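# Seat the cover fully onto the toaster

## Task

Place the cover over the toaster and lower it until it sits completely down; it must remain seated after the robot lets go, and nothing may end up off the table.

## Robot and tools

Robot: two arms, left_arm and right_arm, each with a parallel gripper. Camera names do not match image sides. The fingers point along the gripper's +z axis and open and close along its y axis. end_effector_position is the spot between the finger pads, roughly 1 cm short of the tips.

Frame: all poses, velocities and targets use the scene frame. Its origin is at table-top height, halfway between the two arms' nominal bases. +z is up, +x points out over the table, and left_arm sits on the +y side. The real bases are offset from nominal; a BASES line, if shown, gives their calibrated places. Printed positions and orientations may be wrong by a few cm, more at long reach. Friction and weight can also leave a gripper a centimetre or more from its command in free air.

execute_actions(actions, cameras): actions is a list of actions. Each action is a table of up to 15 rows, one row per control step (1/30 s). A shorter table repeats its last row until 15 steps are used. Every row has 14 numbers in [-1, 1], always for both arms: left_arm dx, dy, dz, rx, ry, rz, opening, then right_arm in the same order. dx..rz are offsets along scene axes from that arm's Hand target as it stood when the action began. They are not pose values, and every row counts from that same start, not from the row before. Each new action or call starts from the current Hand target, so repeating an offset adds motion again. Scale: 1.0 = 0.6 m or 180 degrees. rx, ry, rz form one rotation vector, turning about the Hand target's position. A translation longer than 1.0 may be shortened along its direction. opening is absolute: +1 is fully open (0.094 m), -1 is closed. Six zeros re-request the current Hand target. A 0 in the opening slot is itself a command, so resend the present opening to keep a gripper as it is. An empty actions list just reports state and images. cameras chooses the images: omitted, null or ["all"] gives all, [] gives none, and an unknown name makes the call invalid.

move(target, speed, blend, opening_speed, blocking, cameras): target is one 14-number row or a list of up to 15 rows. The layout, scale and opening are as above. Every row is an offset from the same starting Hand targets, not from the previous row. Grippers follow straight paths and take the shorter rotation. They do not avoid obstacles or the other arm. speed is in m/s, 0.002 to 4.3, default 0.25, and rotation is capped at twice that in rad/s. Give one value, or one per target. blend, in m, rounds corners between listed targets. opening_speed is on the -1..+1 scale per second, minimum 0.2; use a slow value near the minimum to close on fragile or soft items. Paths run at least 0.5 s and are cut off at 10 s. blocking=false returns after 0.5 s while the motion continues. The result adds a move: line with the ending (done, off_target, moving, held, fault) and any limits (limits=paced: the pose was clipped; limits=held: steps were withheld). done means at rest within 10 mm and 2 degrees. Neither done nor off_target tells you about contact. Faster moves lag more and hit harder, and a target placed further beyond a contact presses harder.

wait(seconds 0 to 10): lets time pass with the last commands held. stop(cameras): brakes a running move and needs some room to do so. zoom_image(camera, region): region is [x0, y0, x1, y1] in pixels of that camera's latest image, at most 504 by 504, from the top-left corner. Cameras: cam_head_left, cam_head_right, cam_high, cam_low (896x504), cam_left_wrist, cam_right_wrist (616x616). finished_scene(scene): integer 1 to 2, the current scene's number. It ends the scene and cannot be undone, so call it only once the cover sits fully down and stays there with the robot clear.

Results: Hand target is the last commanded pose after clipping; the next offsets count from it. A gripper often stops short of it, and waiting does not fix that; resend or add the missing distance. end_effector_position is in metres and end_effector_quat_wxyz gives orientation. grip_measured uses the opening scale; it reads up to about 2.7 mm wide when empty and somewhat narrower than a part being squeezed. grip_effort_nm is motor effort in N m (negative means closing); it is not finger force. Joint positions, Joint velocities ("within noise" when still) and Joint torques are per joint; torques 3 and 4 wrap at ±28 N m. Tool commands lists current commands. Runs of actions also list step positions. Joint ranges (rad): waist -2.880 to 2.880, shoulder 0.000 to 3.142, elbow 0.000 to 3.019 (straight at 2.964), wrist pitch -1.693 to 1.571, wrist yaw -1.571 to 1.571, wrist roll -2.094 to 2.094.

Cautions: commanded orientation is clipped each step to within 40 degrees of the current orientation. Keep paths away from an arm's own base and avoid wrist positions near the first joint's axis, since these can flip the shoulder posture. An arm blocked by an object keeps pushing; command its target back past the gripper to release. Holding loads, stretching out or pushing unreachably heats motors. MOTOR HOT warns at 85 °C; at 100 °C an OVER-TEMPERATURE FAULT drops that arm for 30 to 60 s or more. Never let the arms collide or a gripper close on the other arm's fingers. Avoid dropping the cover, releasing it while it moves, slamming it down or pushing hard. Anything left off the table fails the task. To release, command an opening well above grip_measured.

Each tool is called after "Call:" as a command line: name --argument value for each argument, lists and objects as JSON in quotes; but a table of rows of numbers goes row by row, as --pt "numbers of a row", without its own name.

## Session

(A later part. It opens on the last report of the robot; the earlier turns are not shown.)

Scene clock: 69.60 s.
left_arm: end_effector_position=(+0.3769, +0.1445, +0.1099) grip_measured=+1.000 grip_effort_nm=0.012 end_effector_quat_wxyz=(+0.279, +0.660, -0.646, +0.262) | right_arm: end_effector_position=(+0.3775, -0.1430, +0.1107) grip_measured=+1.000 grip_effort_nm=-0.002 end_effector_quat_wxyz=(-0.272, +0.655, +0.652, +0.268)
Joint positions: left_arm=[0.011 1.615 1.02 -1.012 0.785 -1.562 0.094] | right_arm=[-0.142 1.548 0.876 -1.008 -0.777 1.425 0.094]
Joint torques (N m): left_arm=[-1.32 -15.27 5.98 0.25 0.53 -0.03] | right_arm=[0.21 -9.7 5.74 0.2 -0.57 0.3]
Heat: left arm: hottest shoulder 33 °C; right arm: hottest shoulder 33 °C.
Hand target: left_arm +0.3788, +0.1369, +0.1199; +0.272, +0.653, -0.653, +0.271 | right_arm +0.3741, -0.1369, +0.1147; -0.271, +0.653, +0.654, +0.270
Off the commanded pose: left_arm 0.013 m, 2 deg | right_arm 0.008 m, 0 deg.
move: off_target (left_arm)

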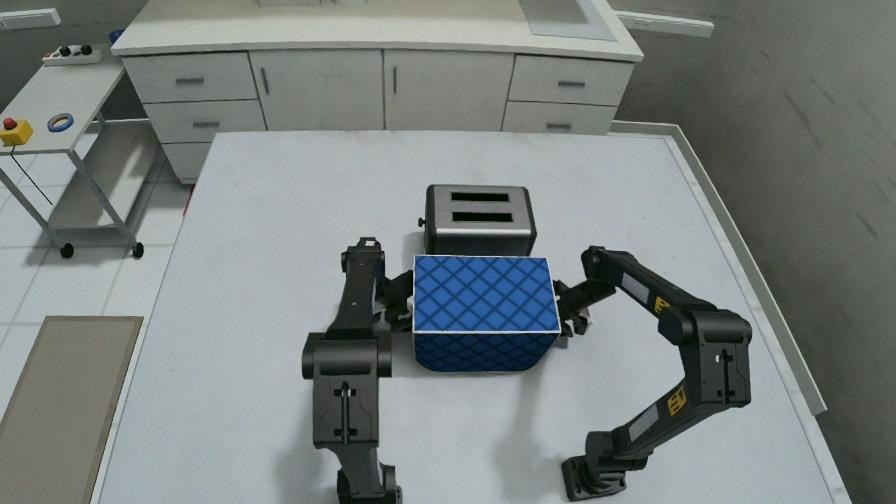

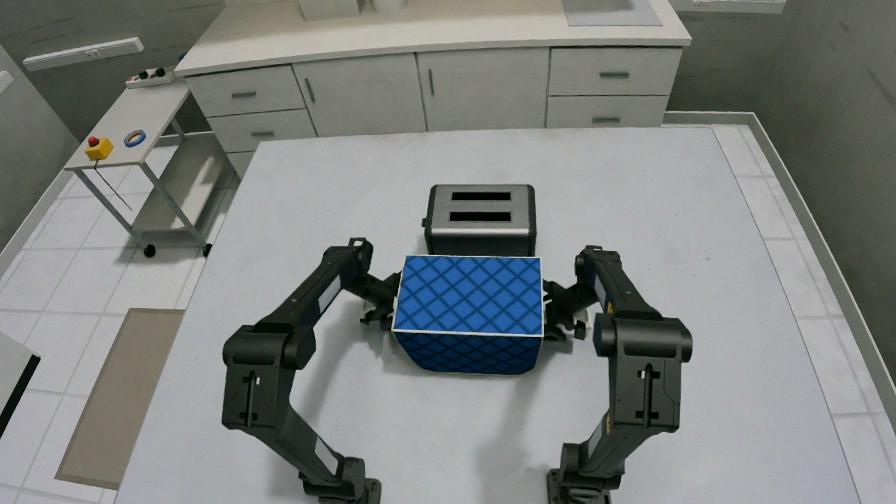

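Call:
move --pt "-0.003 0.08 0 0 0 0 1 -0.003 -0.08 0 0 0 0 1" --pt "-0.003 0.08 0.1 0 0 0 1 -0.003 -0.08 0.107 0 0 0 1" --speed 0.1

Call:
zoom_image --camera "cam_low" --region '[250, 140, 550, 340]'

Call:
zoom_image --camera "cam_head_left" --region '[330, 180, 650, 400]'

Call:
zoom_image --camera "cam_head_right" --region '[310, 180, 630, 400]'

Scene clock: 78.23 s.
left_arm: end_effector_position=(+0.3637, +0.1784, +0.1616) grip_measured=+1.000 grip_effort_nm=-0.007 end_effector_quat_wxyz=(+0.291, +0.658, -0.646, +0.256) | right_arm: end_effector_position=(+0.3561, -0.1773, +0.1621) grip_measured=+1.000 grip_effort_nm=0.002 end_effector_quat_wxyz=(-0.294, +0.659, +0.643, +0.255)
Joint positions: left_arm=[0.096 1.551 1.093 -1.27 0.783 -1.422 0.094] | right_arm=[-0.245 1.475 0.942 -1.302 -0.764 1.281 0.094]
Joint torques (N m): left_arm=[0.97 -14.45 8.95 -0.53 0.32 0.15] | right_arm=[-1.73 -8.76 11.3 -0.62 -0.25 -0.02]
Heat: left arm: hottest shoulder 33 °C; right arm: hottest shoulder 33 °C.
Hand target: left_arm +0.3770, +0.1848, +0.1800; +0.272, +0.653, -0.653, +0.271 | right_arm +0.3722, -0.1847, +0.1789; -0.271, +0.653, +0.654, +0.270
Off the commanded pose: left_arm 0.023 m, 3 deg | right_arm 0.025 m, 3 deg.
move: off_target (left_arm, right_arm)

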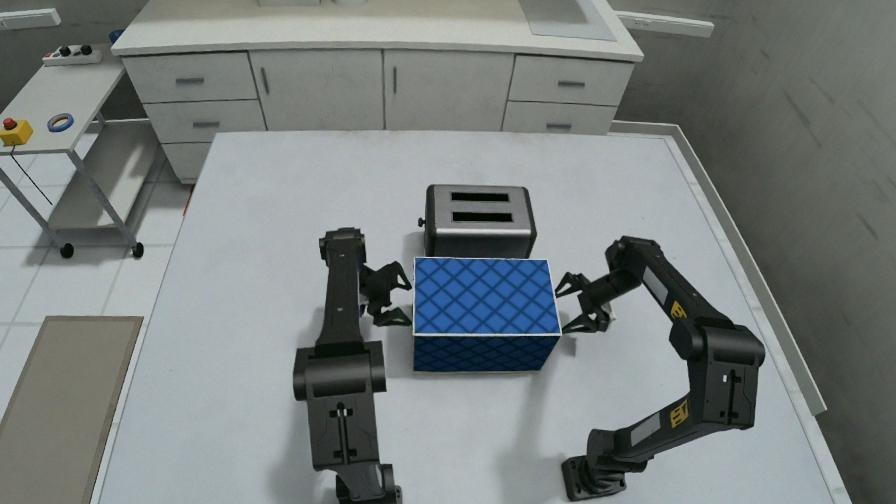

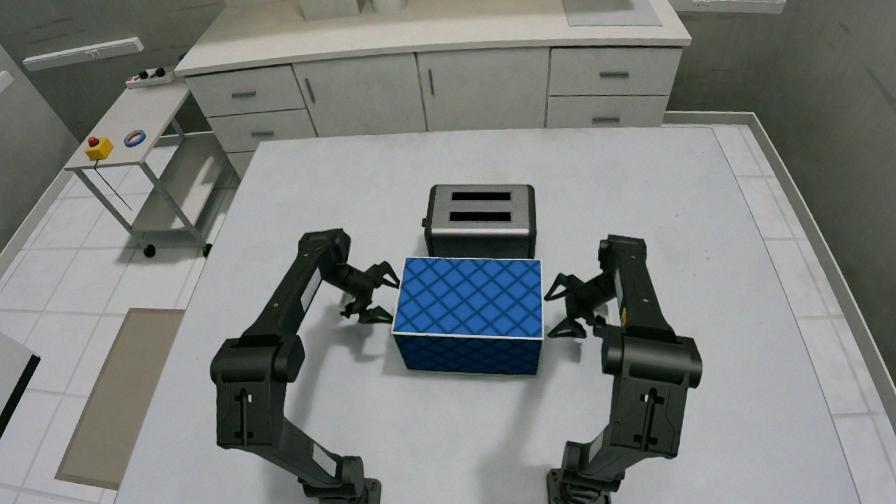

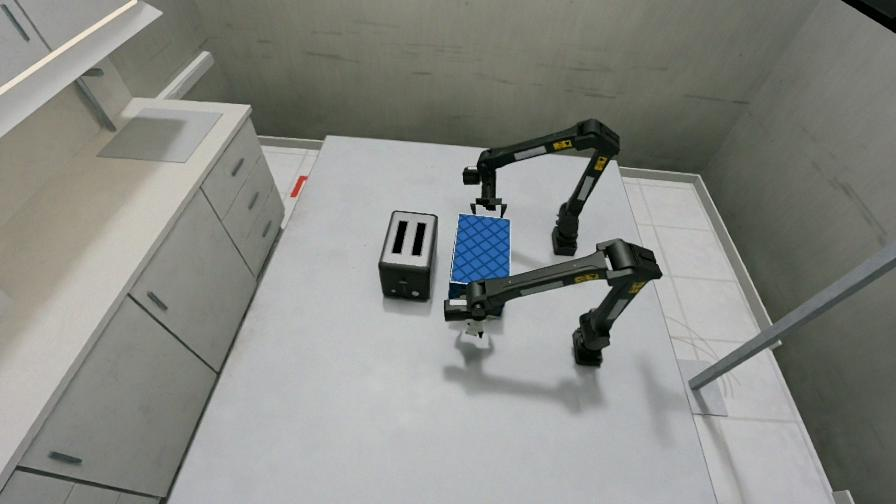

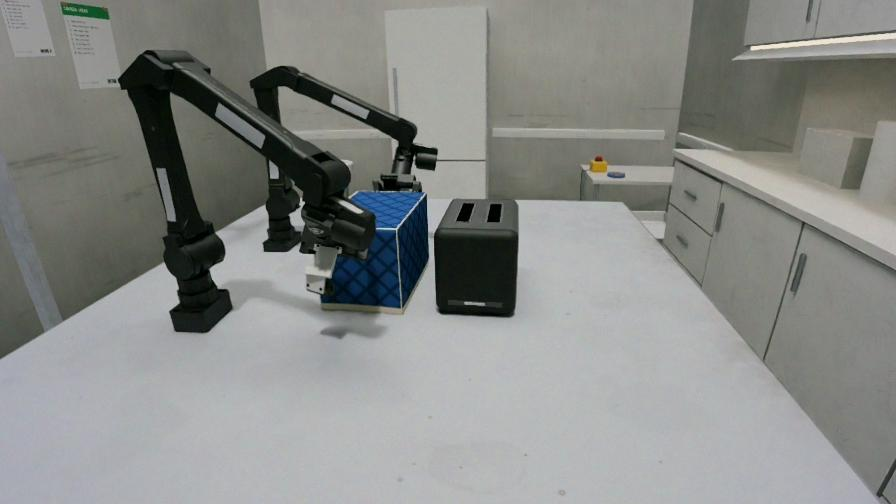

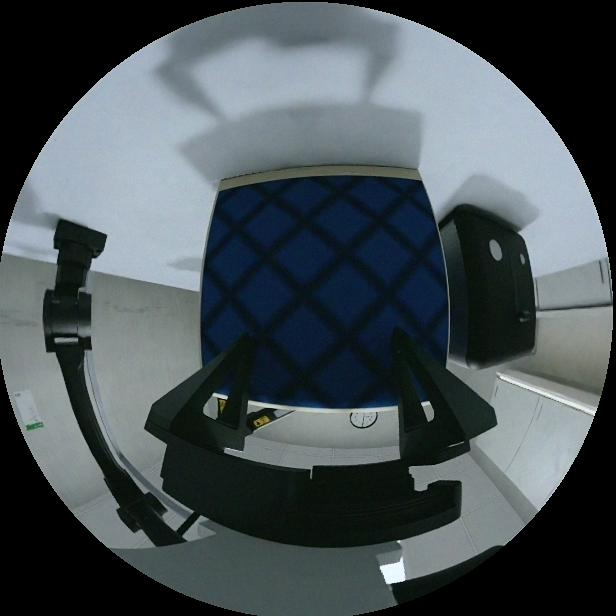

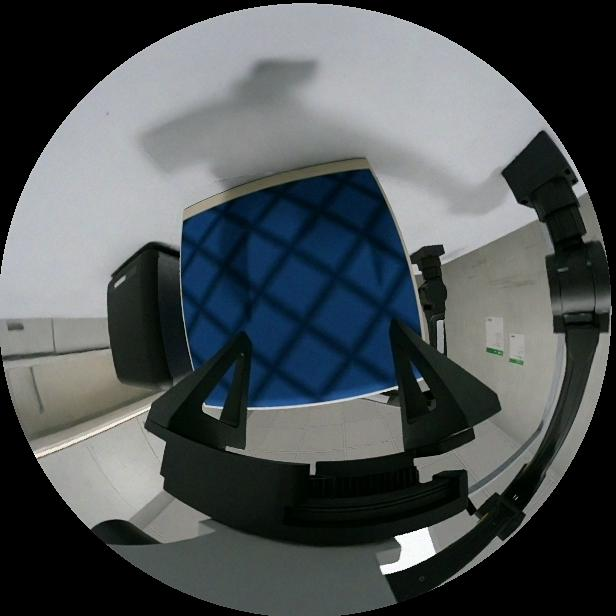

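Scaled by 1.680.

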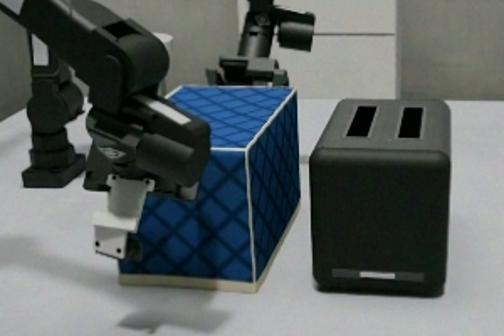

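Scaled by 1.575.

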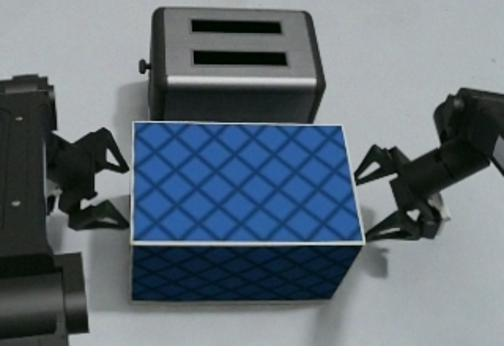

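Scaled by 1.575.

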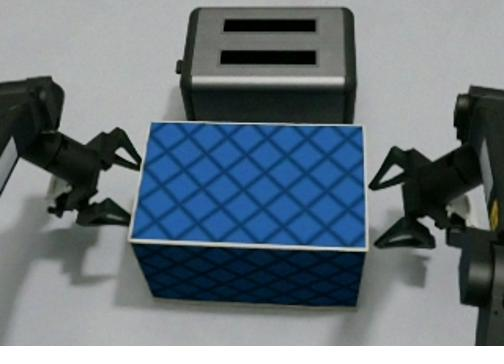

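Call:
move --target '[0.014,-0.035,0.014,0,0,0,1,0.02,0.035,0.014,0,0,0,1]' --speed 0.06

Call:
zoom_image --camera "cam_head_left" --region '[330, 180, 650, 400]'

Call:
zoom_image --camera "cam_head_right" --region '[310, 180, 630, 400]'

Scene clock: 90.50 s.
left_arm: end_effector_position=(+0.3697, +0.1694, +0.1678) grip_measured=+1.000 grip_effort_nm=-0.012 end_effector_quat_wxyz=(+0.292, +0.663, -0.642, +0.253) | right_arm: end_effector_position=(+0.3650, -0.1654, +0.1684) grip_measured=+1.000 grip_effort_nm=-0.007 end_effector_quat_wxyz=(-0.293, +0.659, +0.644, +0.254)
Joint positions: left_arm=[0.073 1.551 1.112 -1.265 0.784 -1.471 0.094] | right_arm=[-0.208 1.475 0.964 -1.29 -0.77 1.33 0.094]
Joint torques (N m): left_arm=[-1.2 -15.09 9.35 0.06 0.49 -0.04] | right_arm=[0.09 -9.11 11.64 -0.03 -0.51 0.32]
Heat: left arm: hottest shoulder 32 °C; right arm: hottest shoulder 32 °C.
Hand target: left_arm +0.3853, +0.1639, +0.1882; +0.272, +0.653, -0.653, +0.271 | right_arm +0.3843, -0.1639, +0.1873; -0.271, +0.653, +0.654, +0.270
Off the commanded pose: left_arm 0.027 m, 4 deg | right_arm 0.027 m, 3 deg.
move: off_target (left_arm, right_arm)

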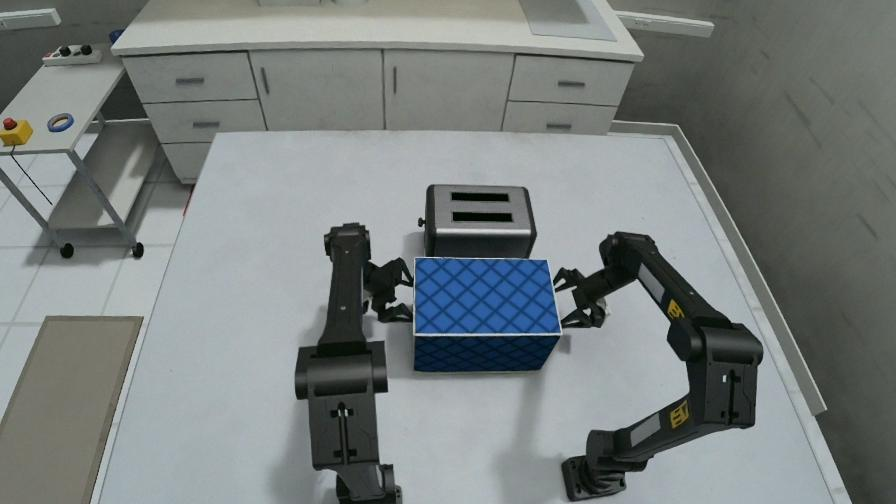

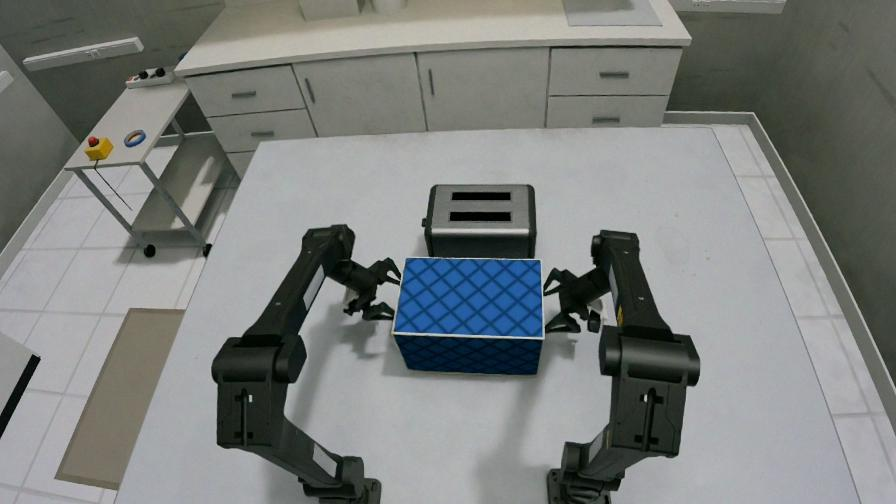

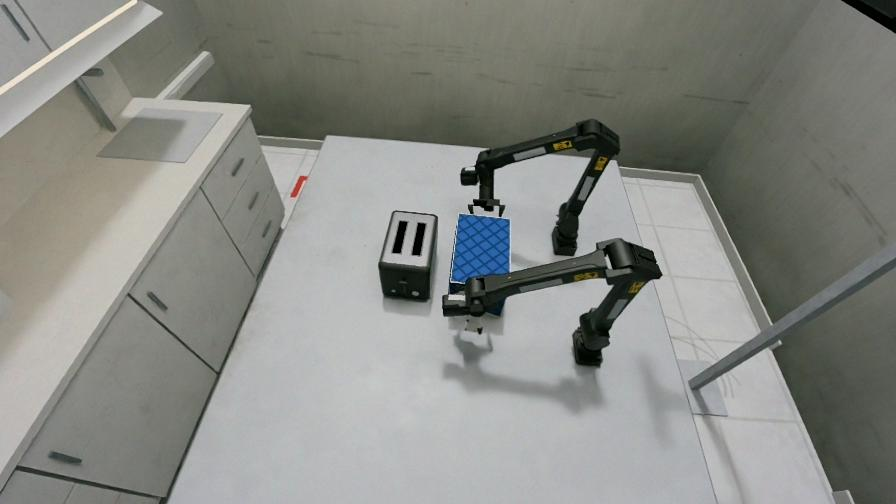

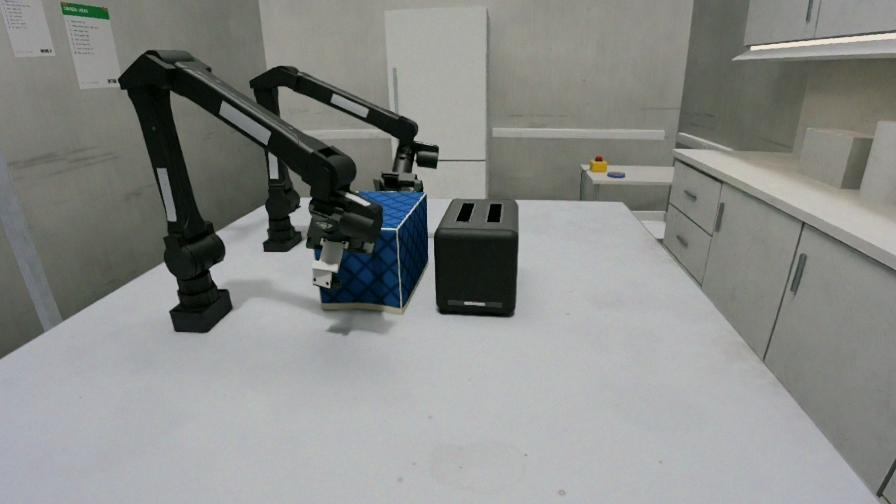

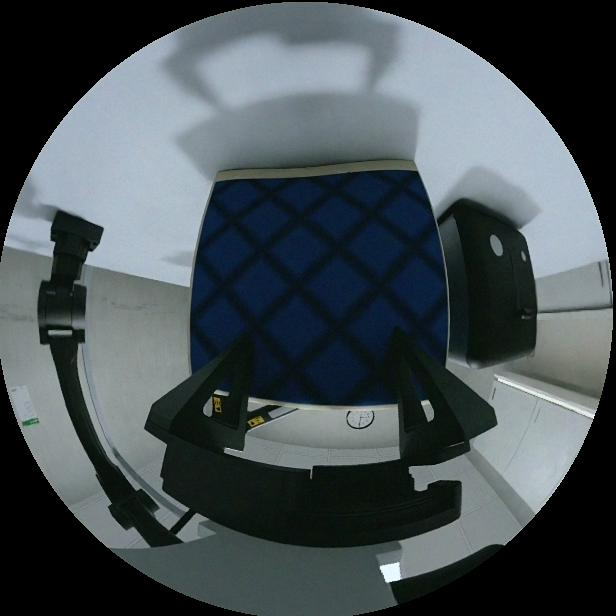

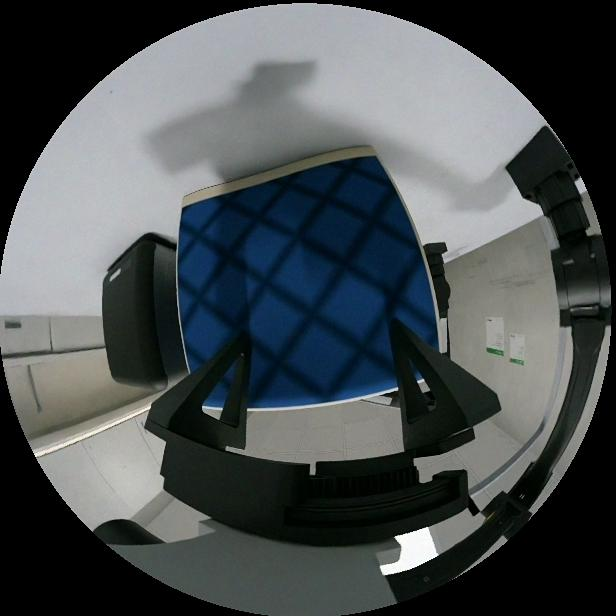

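Scaled by 1.575.

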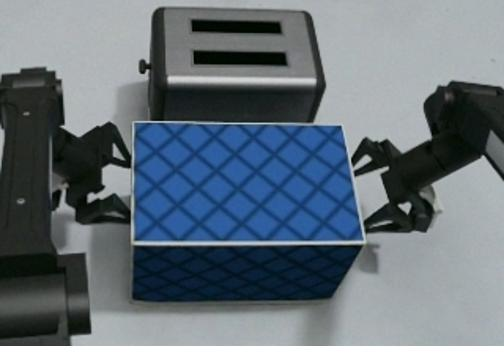

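Scaled by 1.575.

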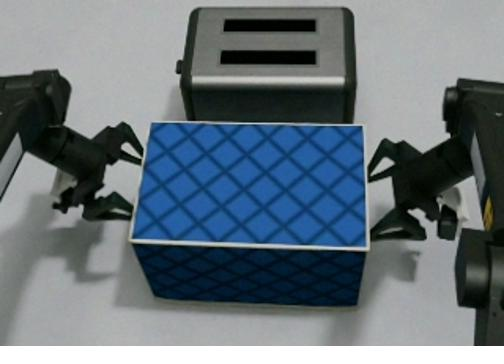

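Call:
move --pt "0 0.03 0.0 0 0 0 1 0 -0.03 0.0 0 0 0 1" --pt "0 0.03 0.042 0 0 0 1 0.008 -0.03 0.042 0 0 0 1" --pt "0 0 0.042 0 0 0 1 0.008 0 0.042 0 0 0 1" --speed 0.08

Call:
zoom_image --camera "cam_head_left" --region '[330, 180, 650, 400]'

Call:
zoom_image --camera "cam_head_right" --region '[310, 180, 630, 400]'

Scene clock: 100.80 s.
left_arm: end_effector_position=(+0.3735, +0.1708, +0.1927) grip_measured=+1.000 grip_effort_nm=-0.002 end_effector_quat_wxyz=(+0.291, +0.663, -0.641, +0.254) | right_arm: end_effector_position=(+0.3750, -0.1672, +0.1943) grip_measured=+1.000 grip_effort_nm=-0.017 end_effector_quat_wxyz=(-0.291, +0.660, +0.644, +0.255)
Joint positions: left_arm=[0.075 1.533 1.162 -1.332 0.784 -1.469 0.094] | right_arm=[-0.208 1.463 1.028 -1.358 -0.77 1.333 0.094]
Joint torques (N m): left_arm=[-1.26 -15.56 9.1 0.02 0.52 -0.06] | right_arm=[0.15 -9.47 11.19 -0.02 -0.54 0.32]
Heat: left arm: hottest elbow 34 °C; right arm: hottest shoulder 32 °C.
Hand target: left_arm +0.3854, +0.1639, +0.2135; +0.272, +0.653, -0.653, +0.271 | right_arm +0.3890, -0.1639, +0.2125; -0.271, +0.653, +0.654, +0.270
Off the commanded pose: left_arm 0.025 m, 3 deg | right_arm 0.023 m, 3 deg.
move: off_target (left_arm, right_arm)

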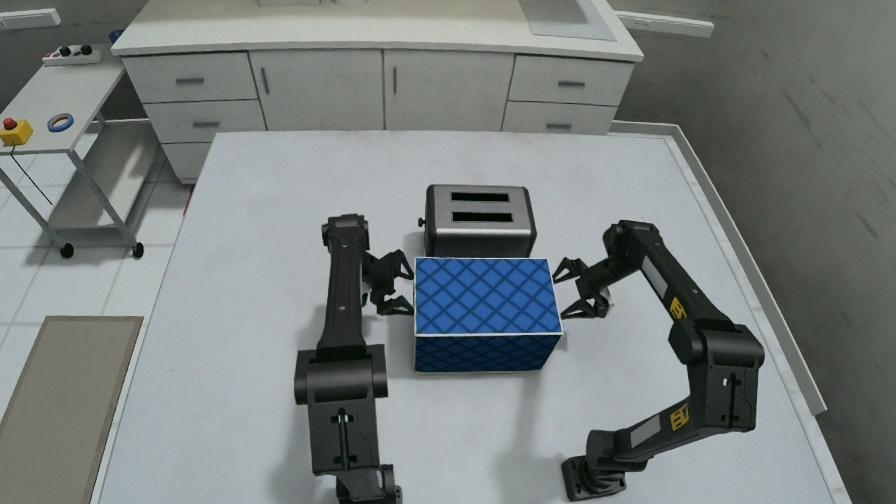

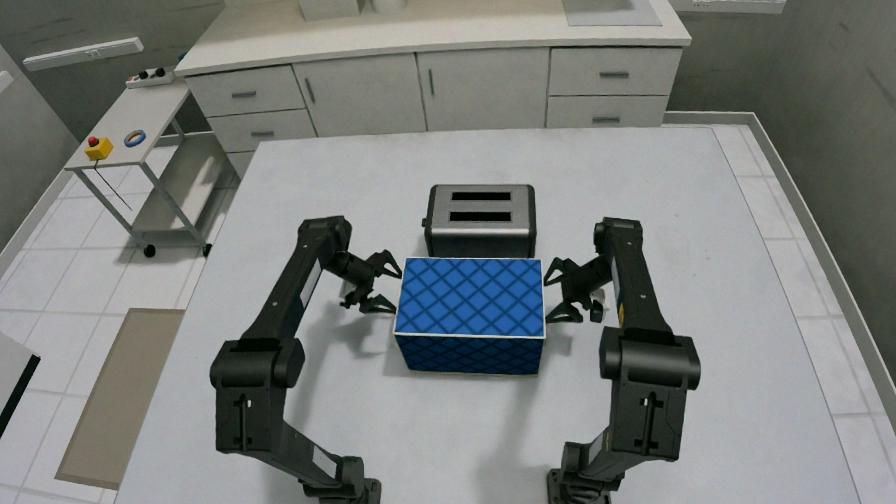

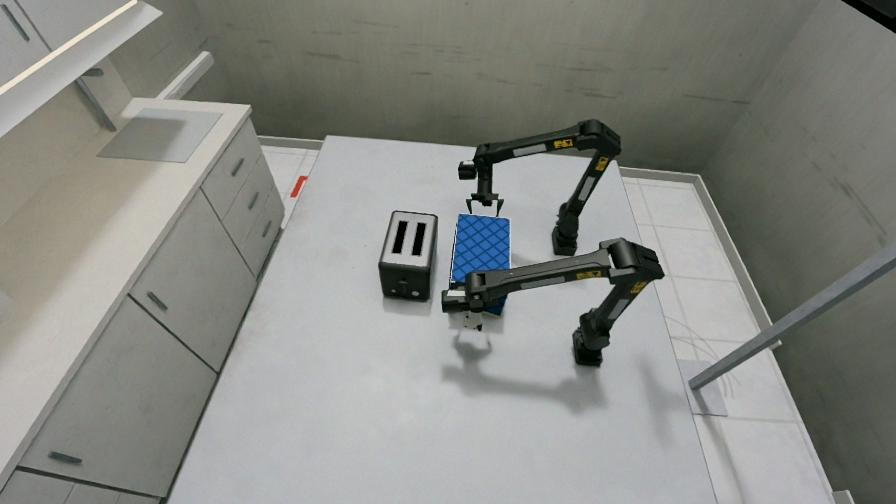

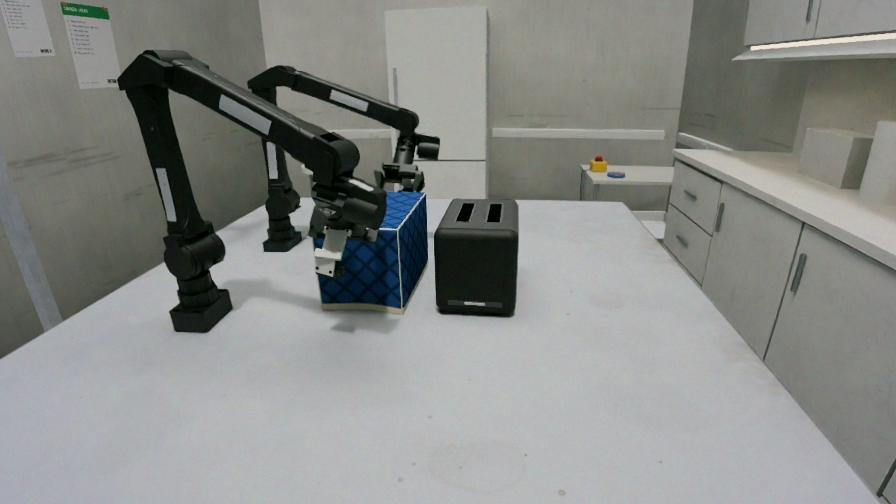

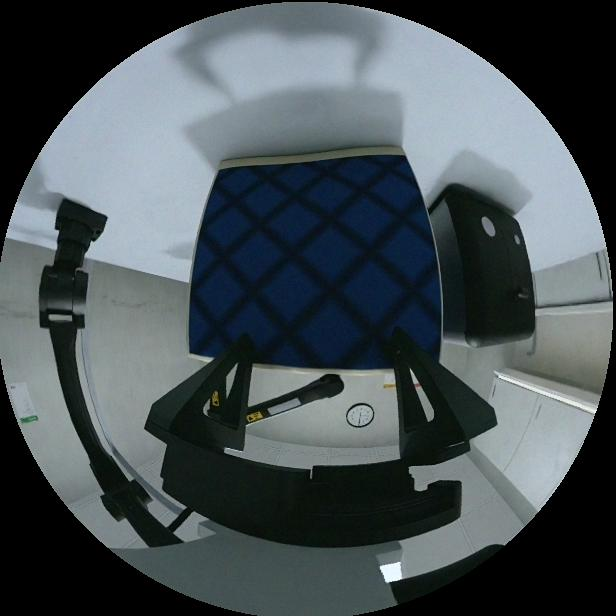

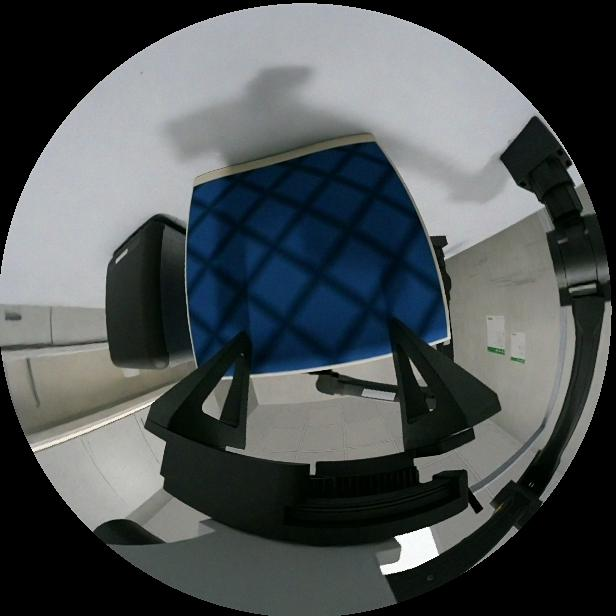

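Scaled by 1.575.

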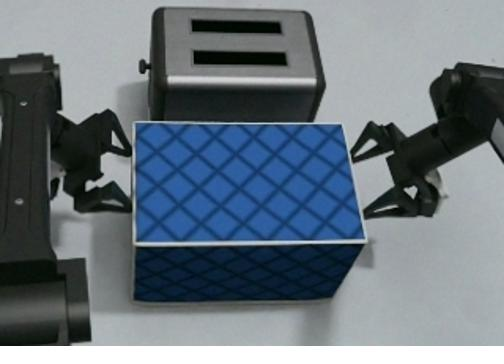

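Scaled by 1.575.

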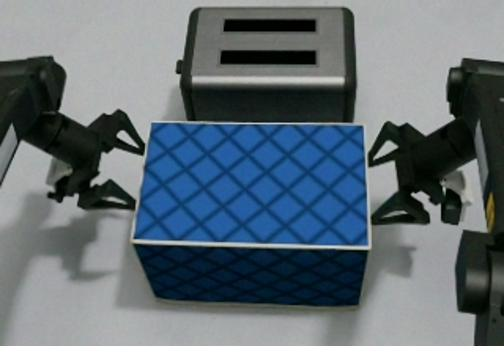

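Call:
move --pt "0 0.025 0.018 0 0 0 1 0 -0.025 0.018 0 0 0 1" --pt "0 -0.05 0.018 0 0 0 1 0 0.05 0.018 0 0 0 1" --speed 0.06

Call:
zoom_image --camera "cam_head_left" --region '[330, 180, 650, 400]'

Call:
zoom_image --camera "cam_head_right" --region '[310, 180, 630, 400]'

Scene clock: 108.90 s.
left_arm: end_effector_position=(+0.3818, +0.1506, +0.2057) grip_measured=+1.000 grip_effort_nm=-0.002 end_effector_quat_wxyz=(+0.282, +0.670, -0.637, +0.257) | right_arm: end_effector_position=(+0.3833, -0.1466, +0.2076) grip_measured=+1.000 grip_effort_nm=-0.002 end_effector_quat_wxyz=(-0.279, +0.663, +0.645, +0.258)
Joint positions: left_arm=[0.025 1.512 1.18 -1.288 0.782 -1.572 0.094] | right_arm=[-0.147 1.432 1.042 -1.314 -0.77 1.434 0.094]
Joint torques (N m): left_arm=[-2.78 -15.38 8.29 0.12 0.67 -0.01] | right_arm=[1.49 -9.7 9.92 0.13 -0.9 0.37]
Heat: left arm: hottest elbow 35 °C; right arm: hottest shoulder 33 °C.
Hand target: left_arm +0.3854, +0.1339, +0.2244; +0.272, +0.653, -0.653, +0.271 | right_arm +0.3891, -0.1338, +0.2234; -0.271, +0.653, +0.654, +0.270
Off the commanded pose: left_arm 0.025 m, 3 deg | right_arm 0.021 m, 2 deg.
move: off_target (left_arm, right_arm)

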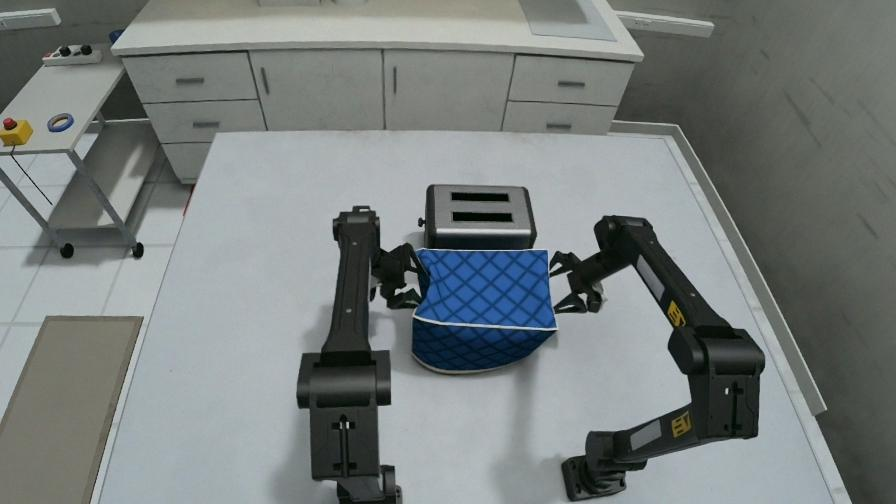

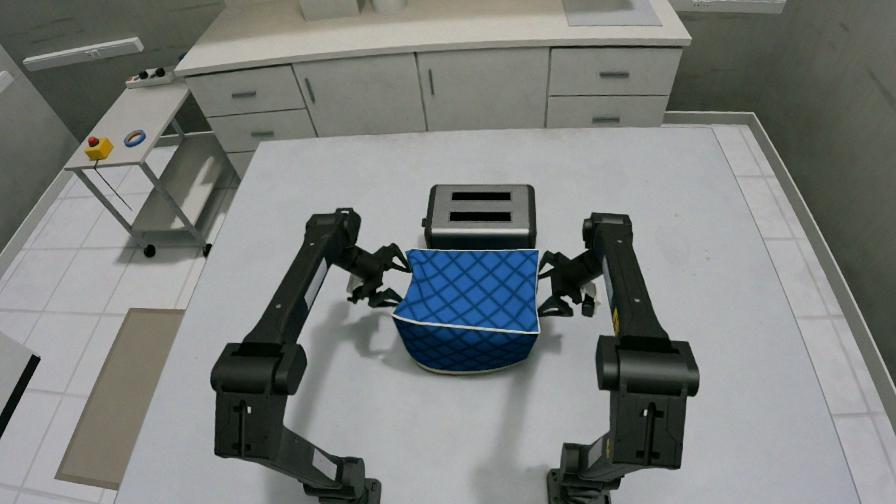

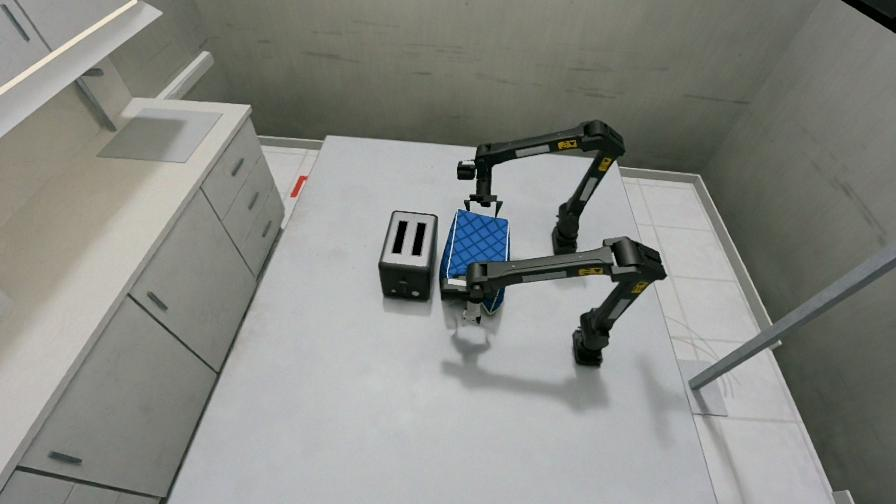

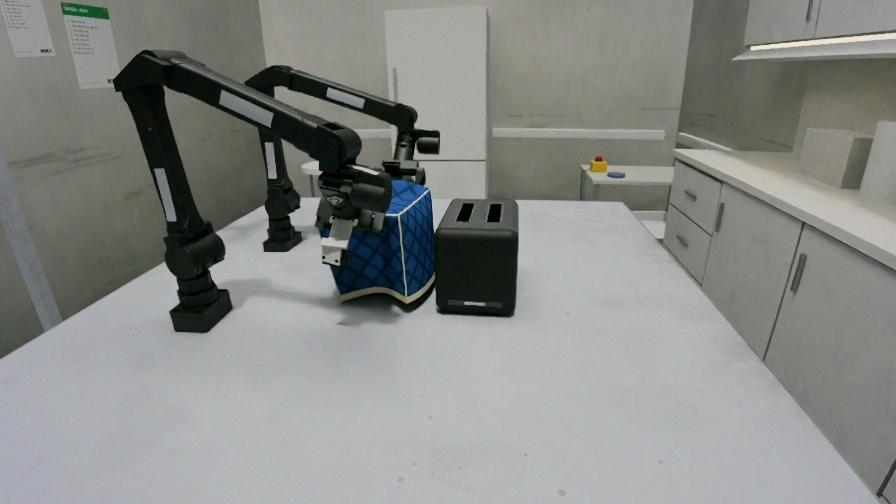

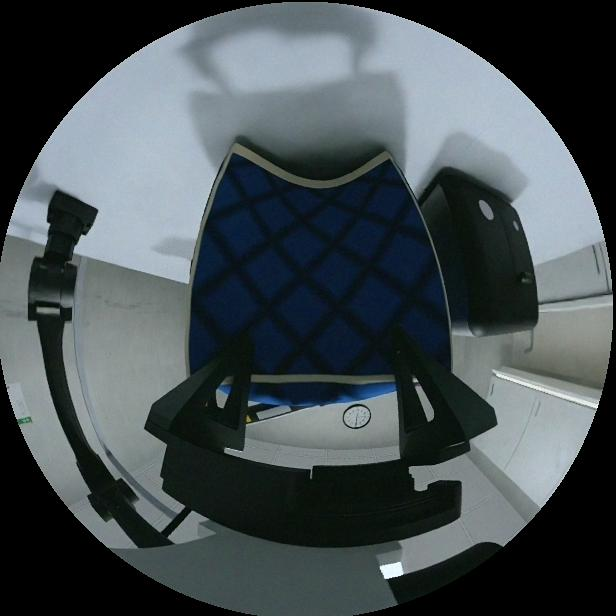

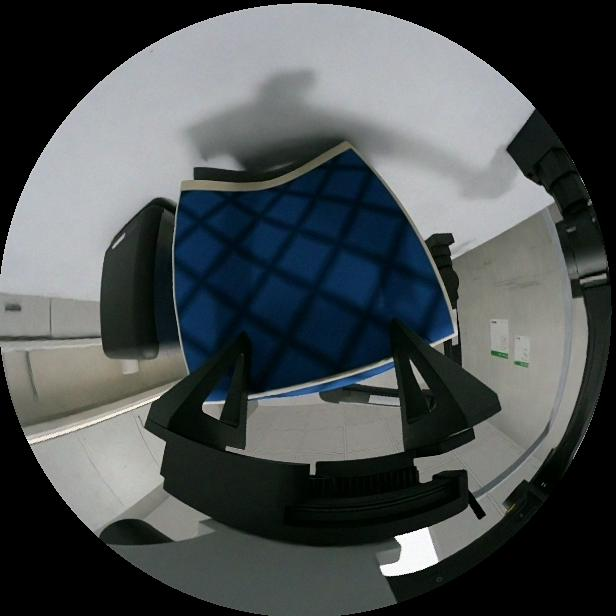

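Scaled by 1.575.

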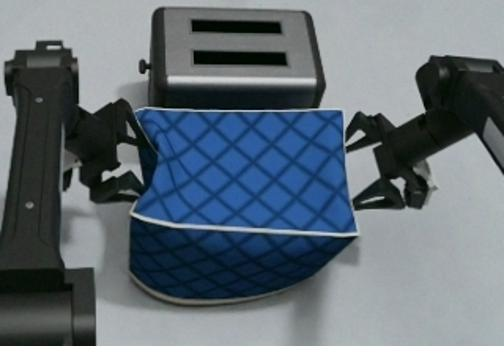

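Scaled by 1.575.

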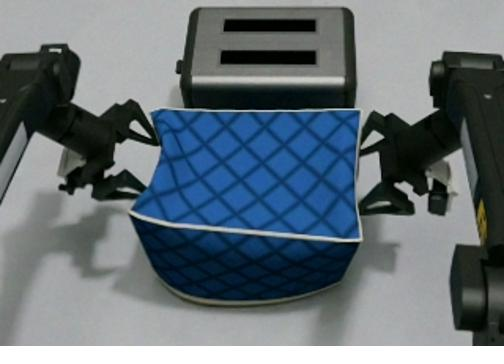

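Call:
move --target '[0,0.12,0.0,0,0,0,1,0,-0.12,0.0,0,0,0,1]' --speed 0.06

Call:
zoom_image --camera "cam_head_left" --region '[330, 180, 650, 400]'

Scene clock: 122.13 s.
left_arm: end_effector_position=(+0.3717, +0.1981, +0.2157) grip_measured=+1.000 grip_effort_nm=-0.007 end_effector_quat_wxyz=(+0.282, +0.654, -0.650, +0.264) | right_arm: end_effector_position=(+0.3726, -0.1971, +0.2151) grip_measured=+1.000 grip_effort_nm=-0.002 end_effector_quat_wxyz=(-0.283, +0.657, +0.648, +0.263)
Joint positions: left_arm=[0.141 1.517 1.207 -1.436 0.778 -1.358 0.094] | right_arm=[-0.287 1.453 1.075 -1.467 -0.754 1.224 0.094]
Joint torques (N m): left_arm=[0.85 -11.58 9.66 -0.55 0.32 0.13] | right_arm=[-1.79 -6.89 12.37 -0.62 -0.25 -0.05]
Heat: left arm: hottest elbow 36 °C; right arm: hottest shoulder 32 °C.
Hand target: left_arm +0.3855, +0.2059, +0.2243; +0.272, +0.653, -0.653, +0.271 | right_arm +0.3891, -0.2059, +0.2234; -0.271, +0.653, +0.654, +0.270
Off the commanded pose: left_arm 0.018 m, 1 deg | right_arm 0.020 m, 2 deg.
move: off_target (left_arm, right_arm)

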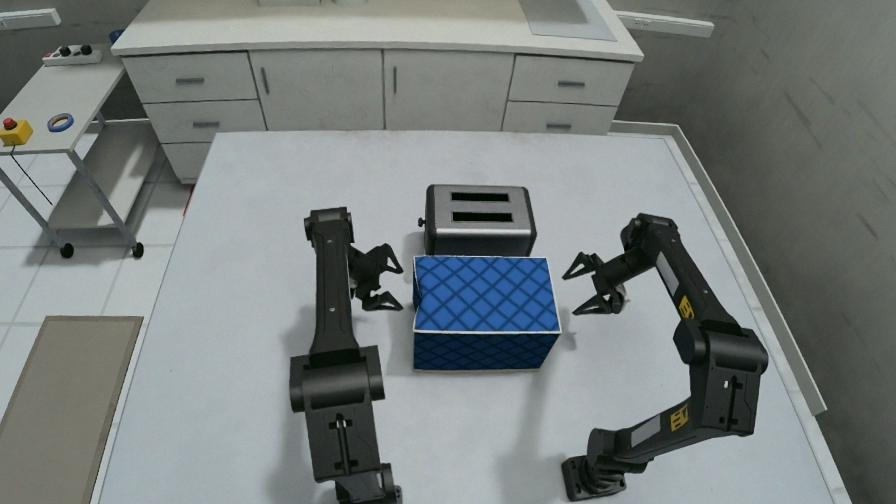

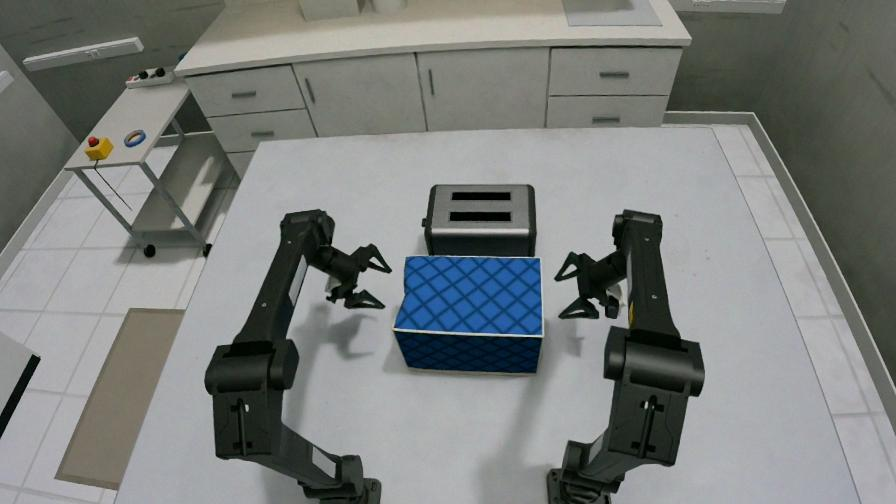

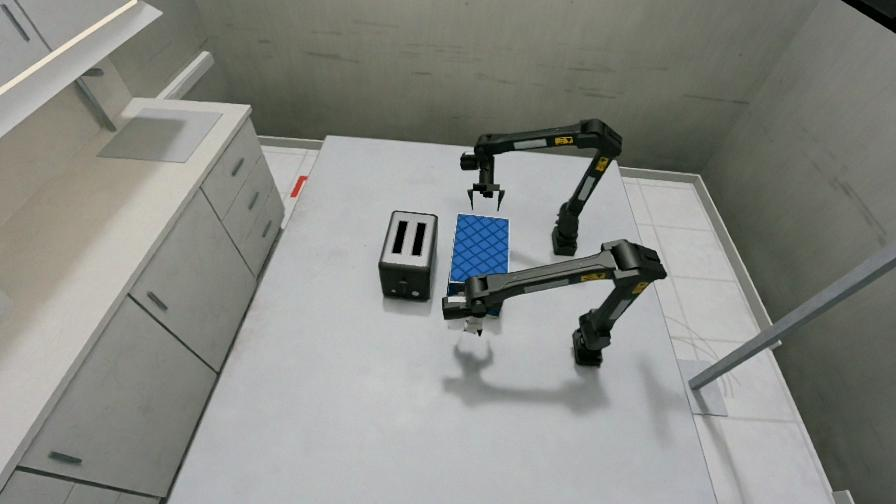

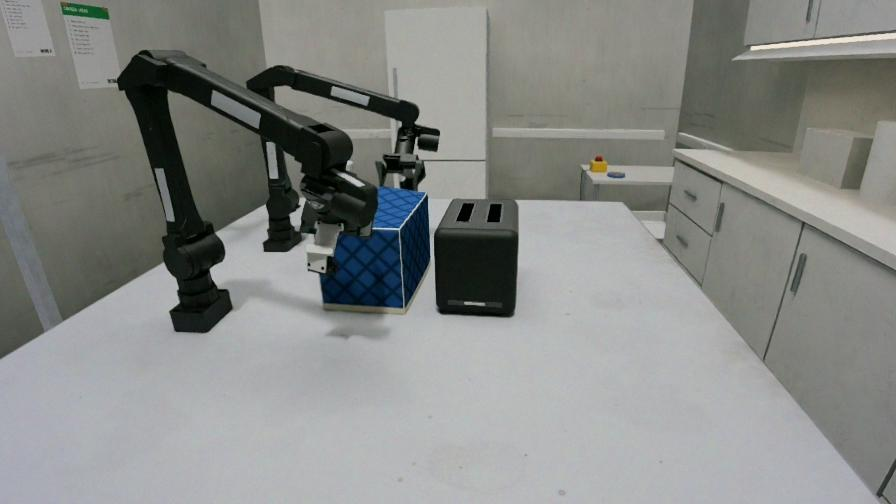

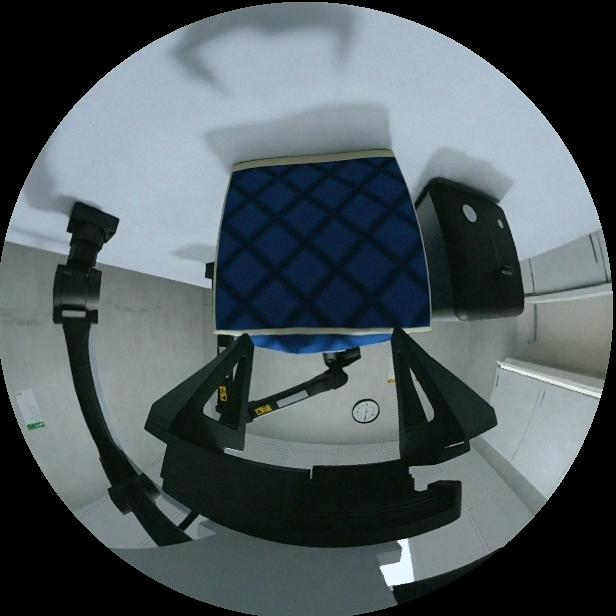

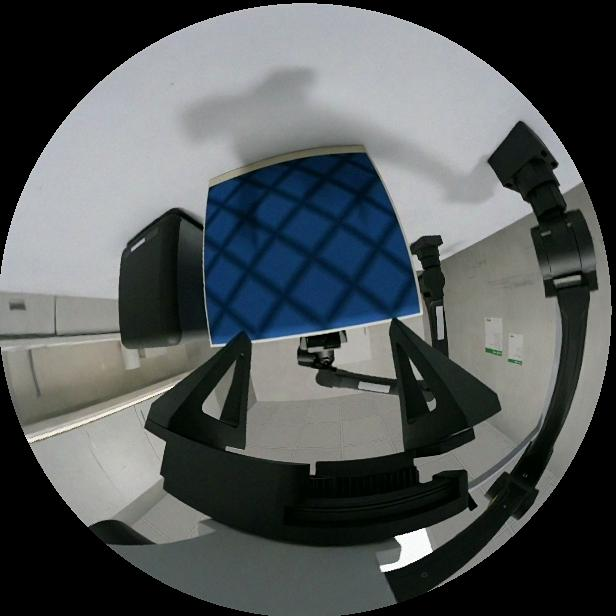

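Scaled by 1.575.

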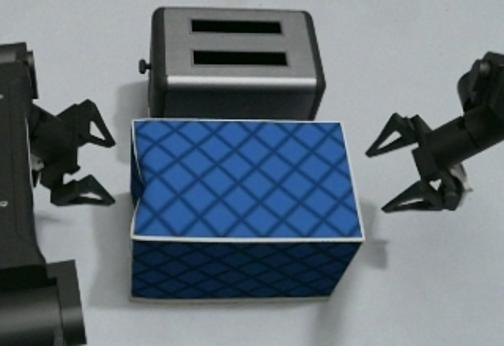

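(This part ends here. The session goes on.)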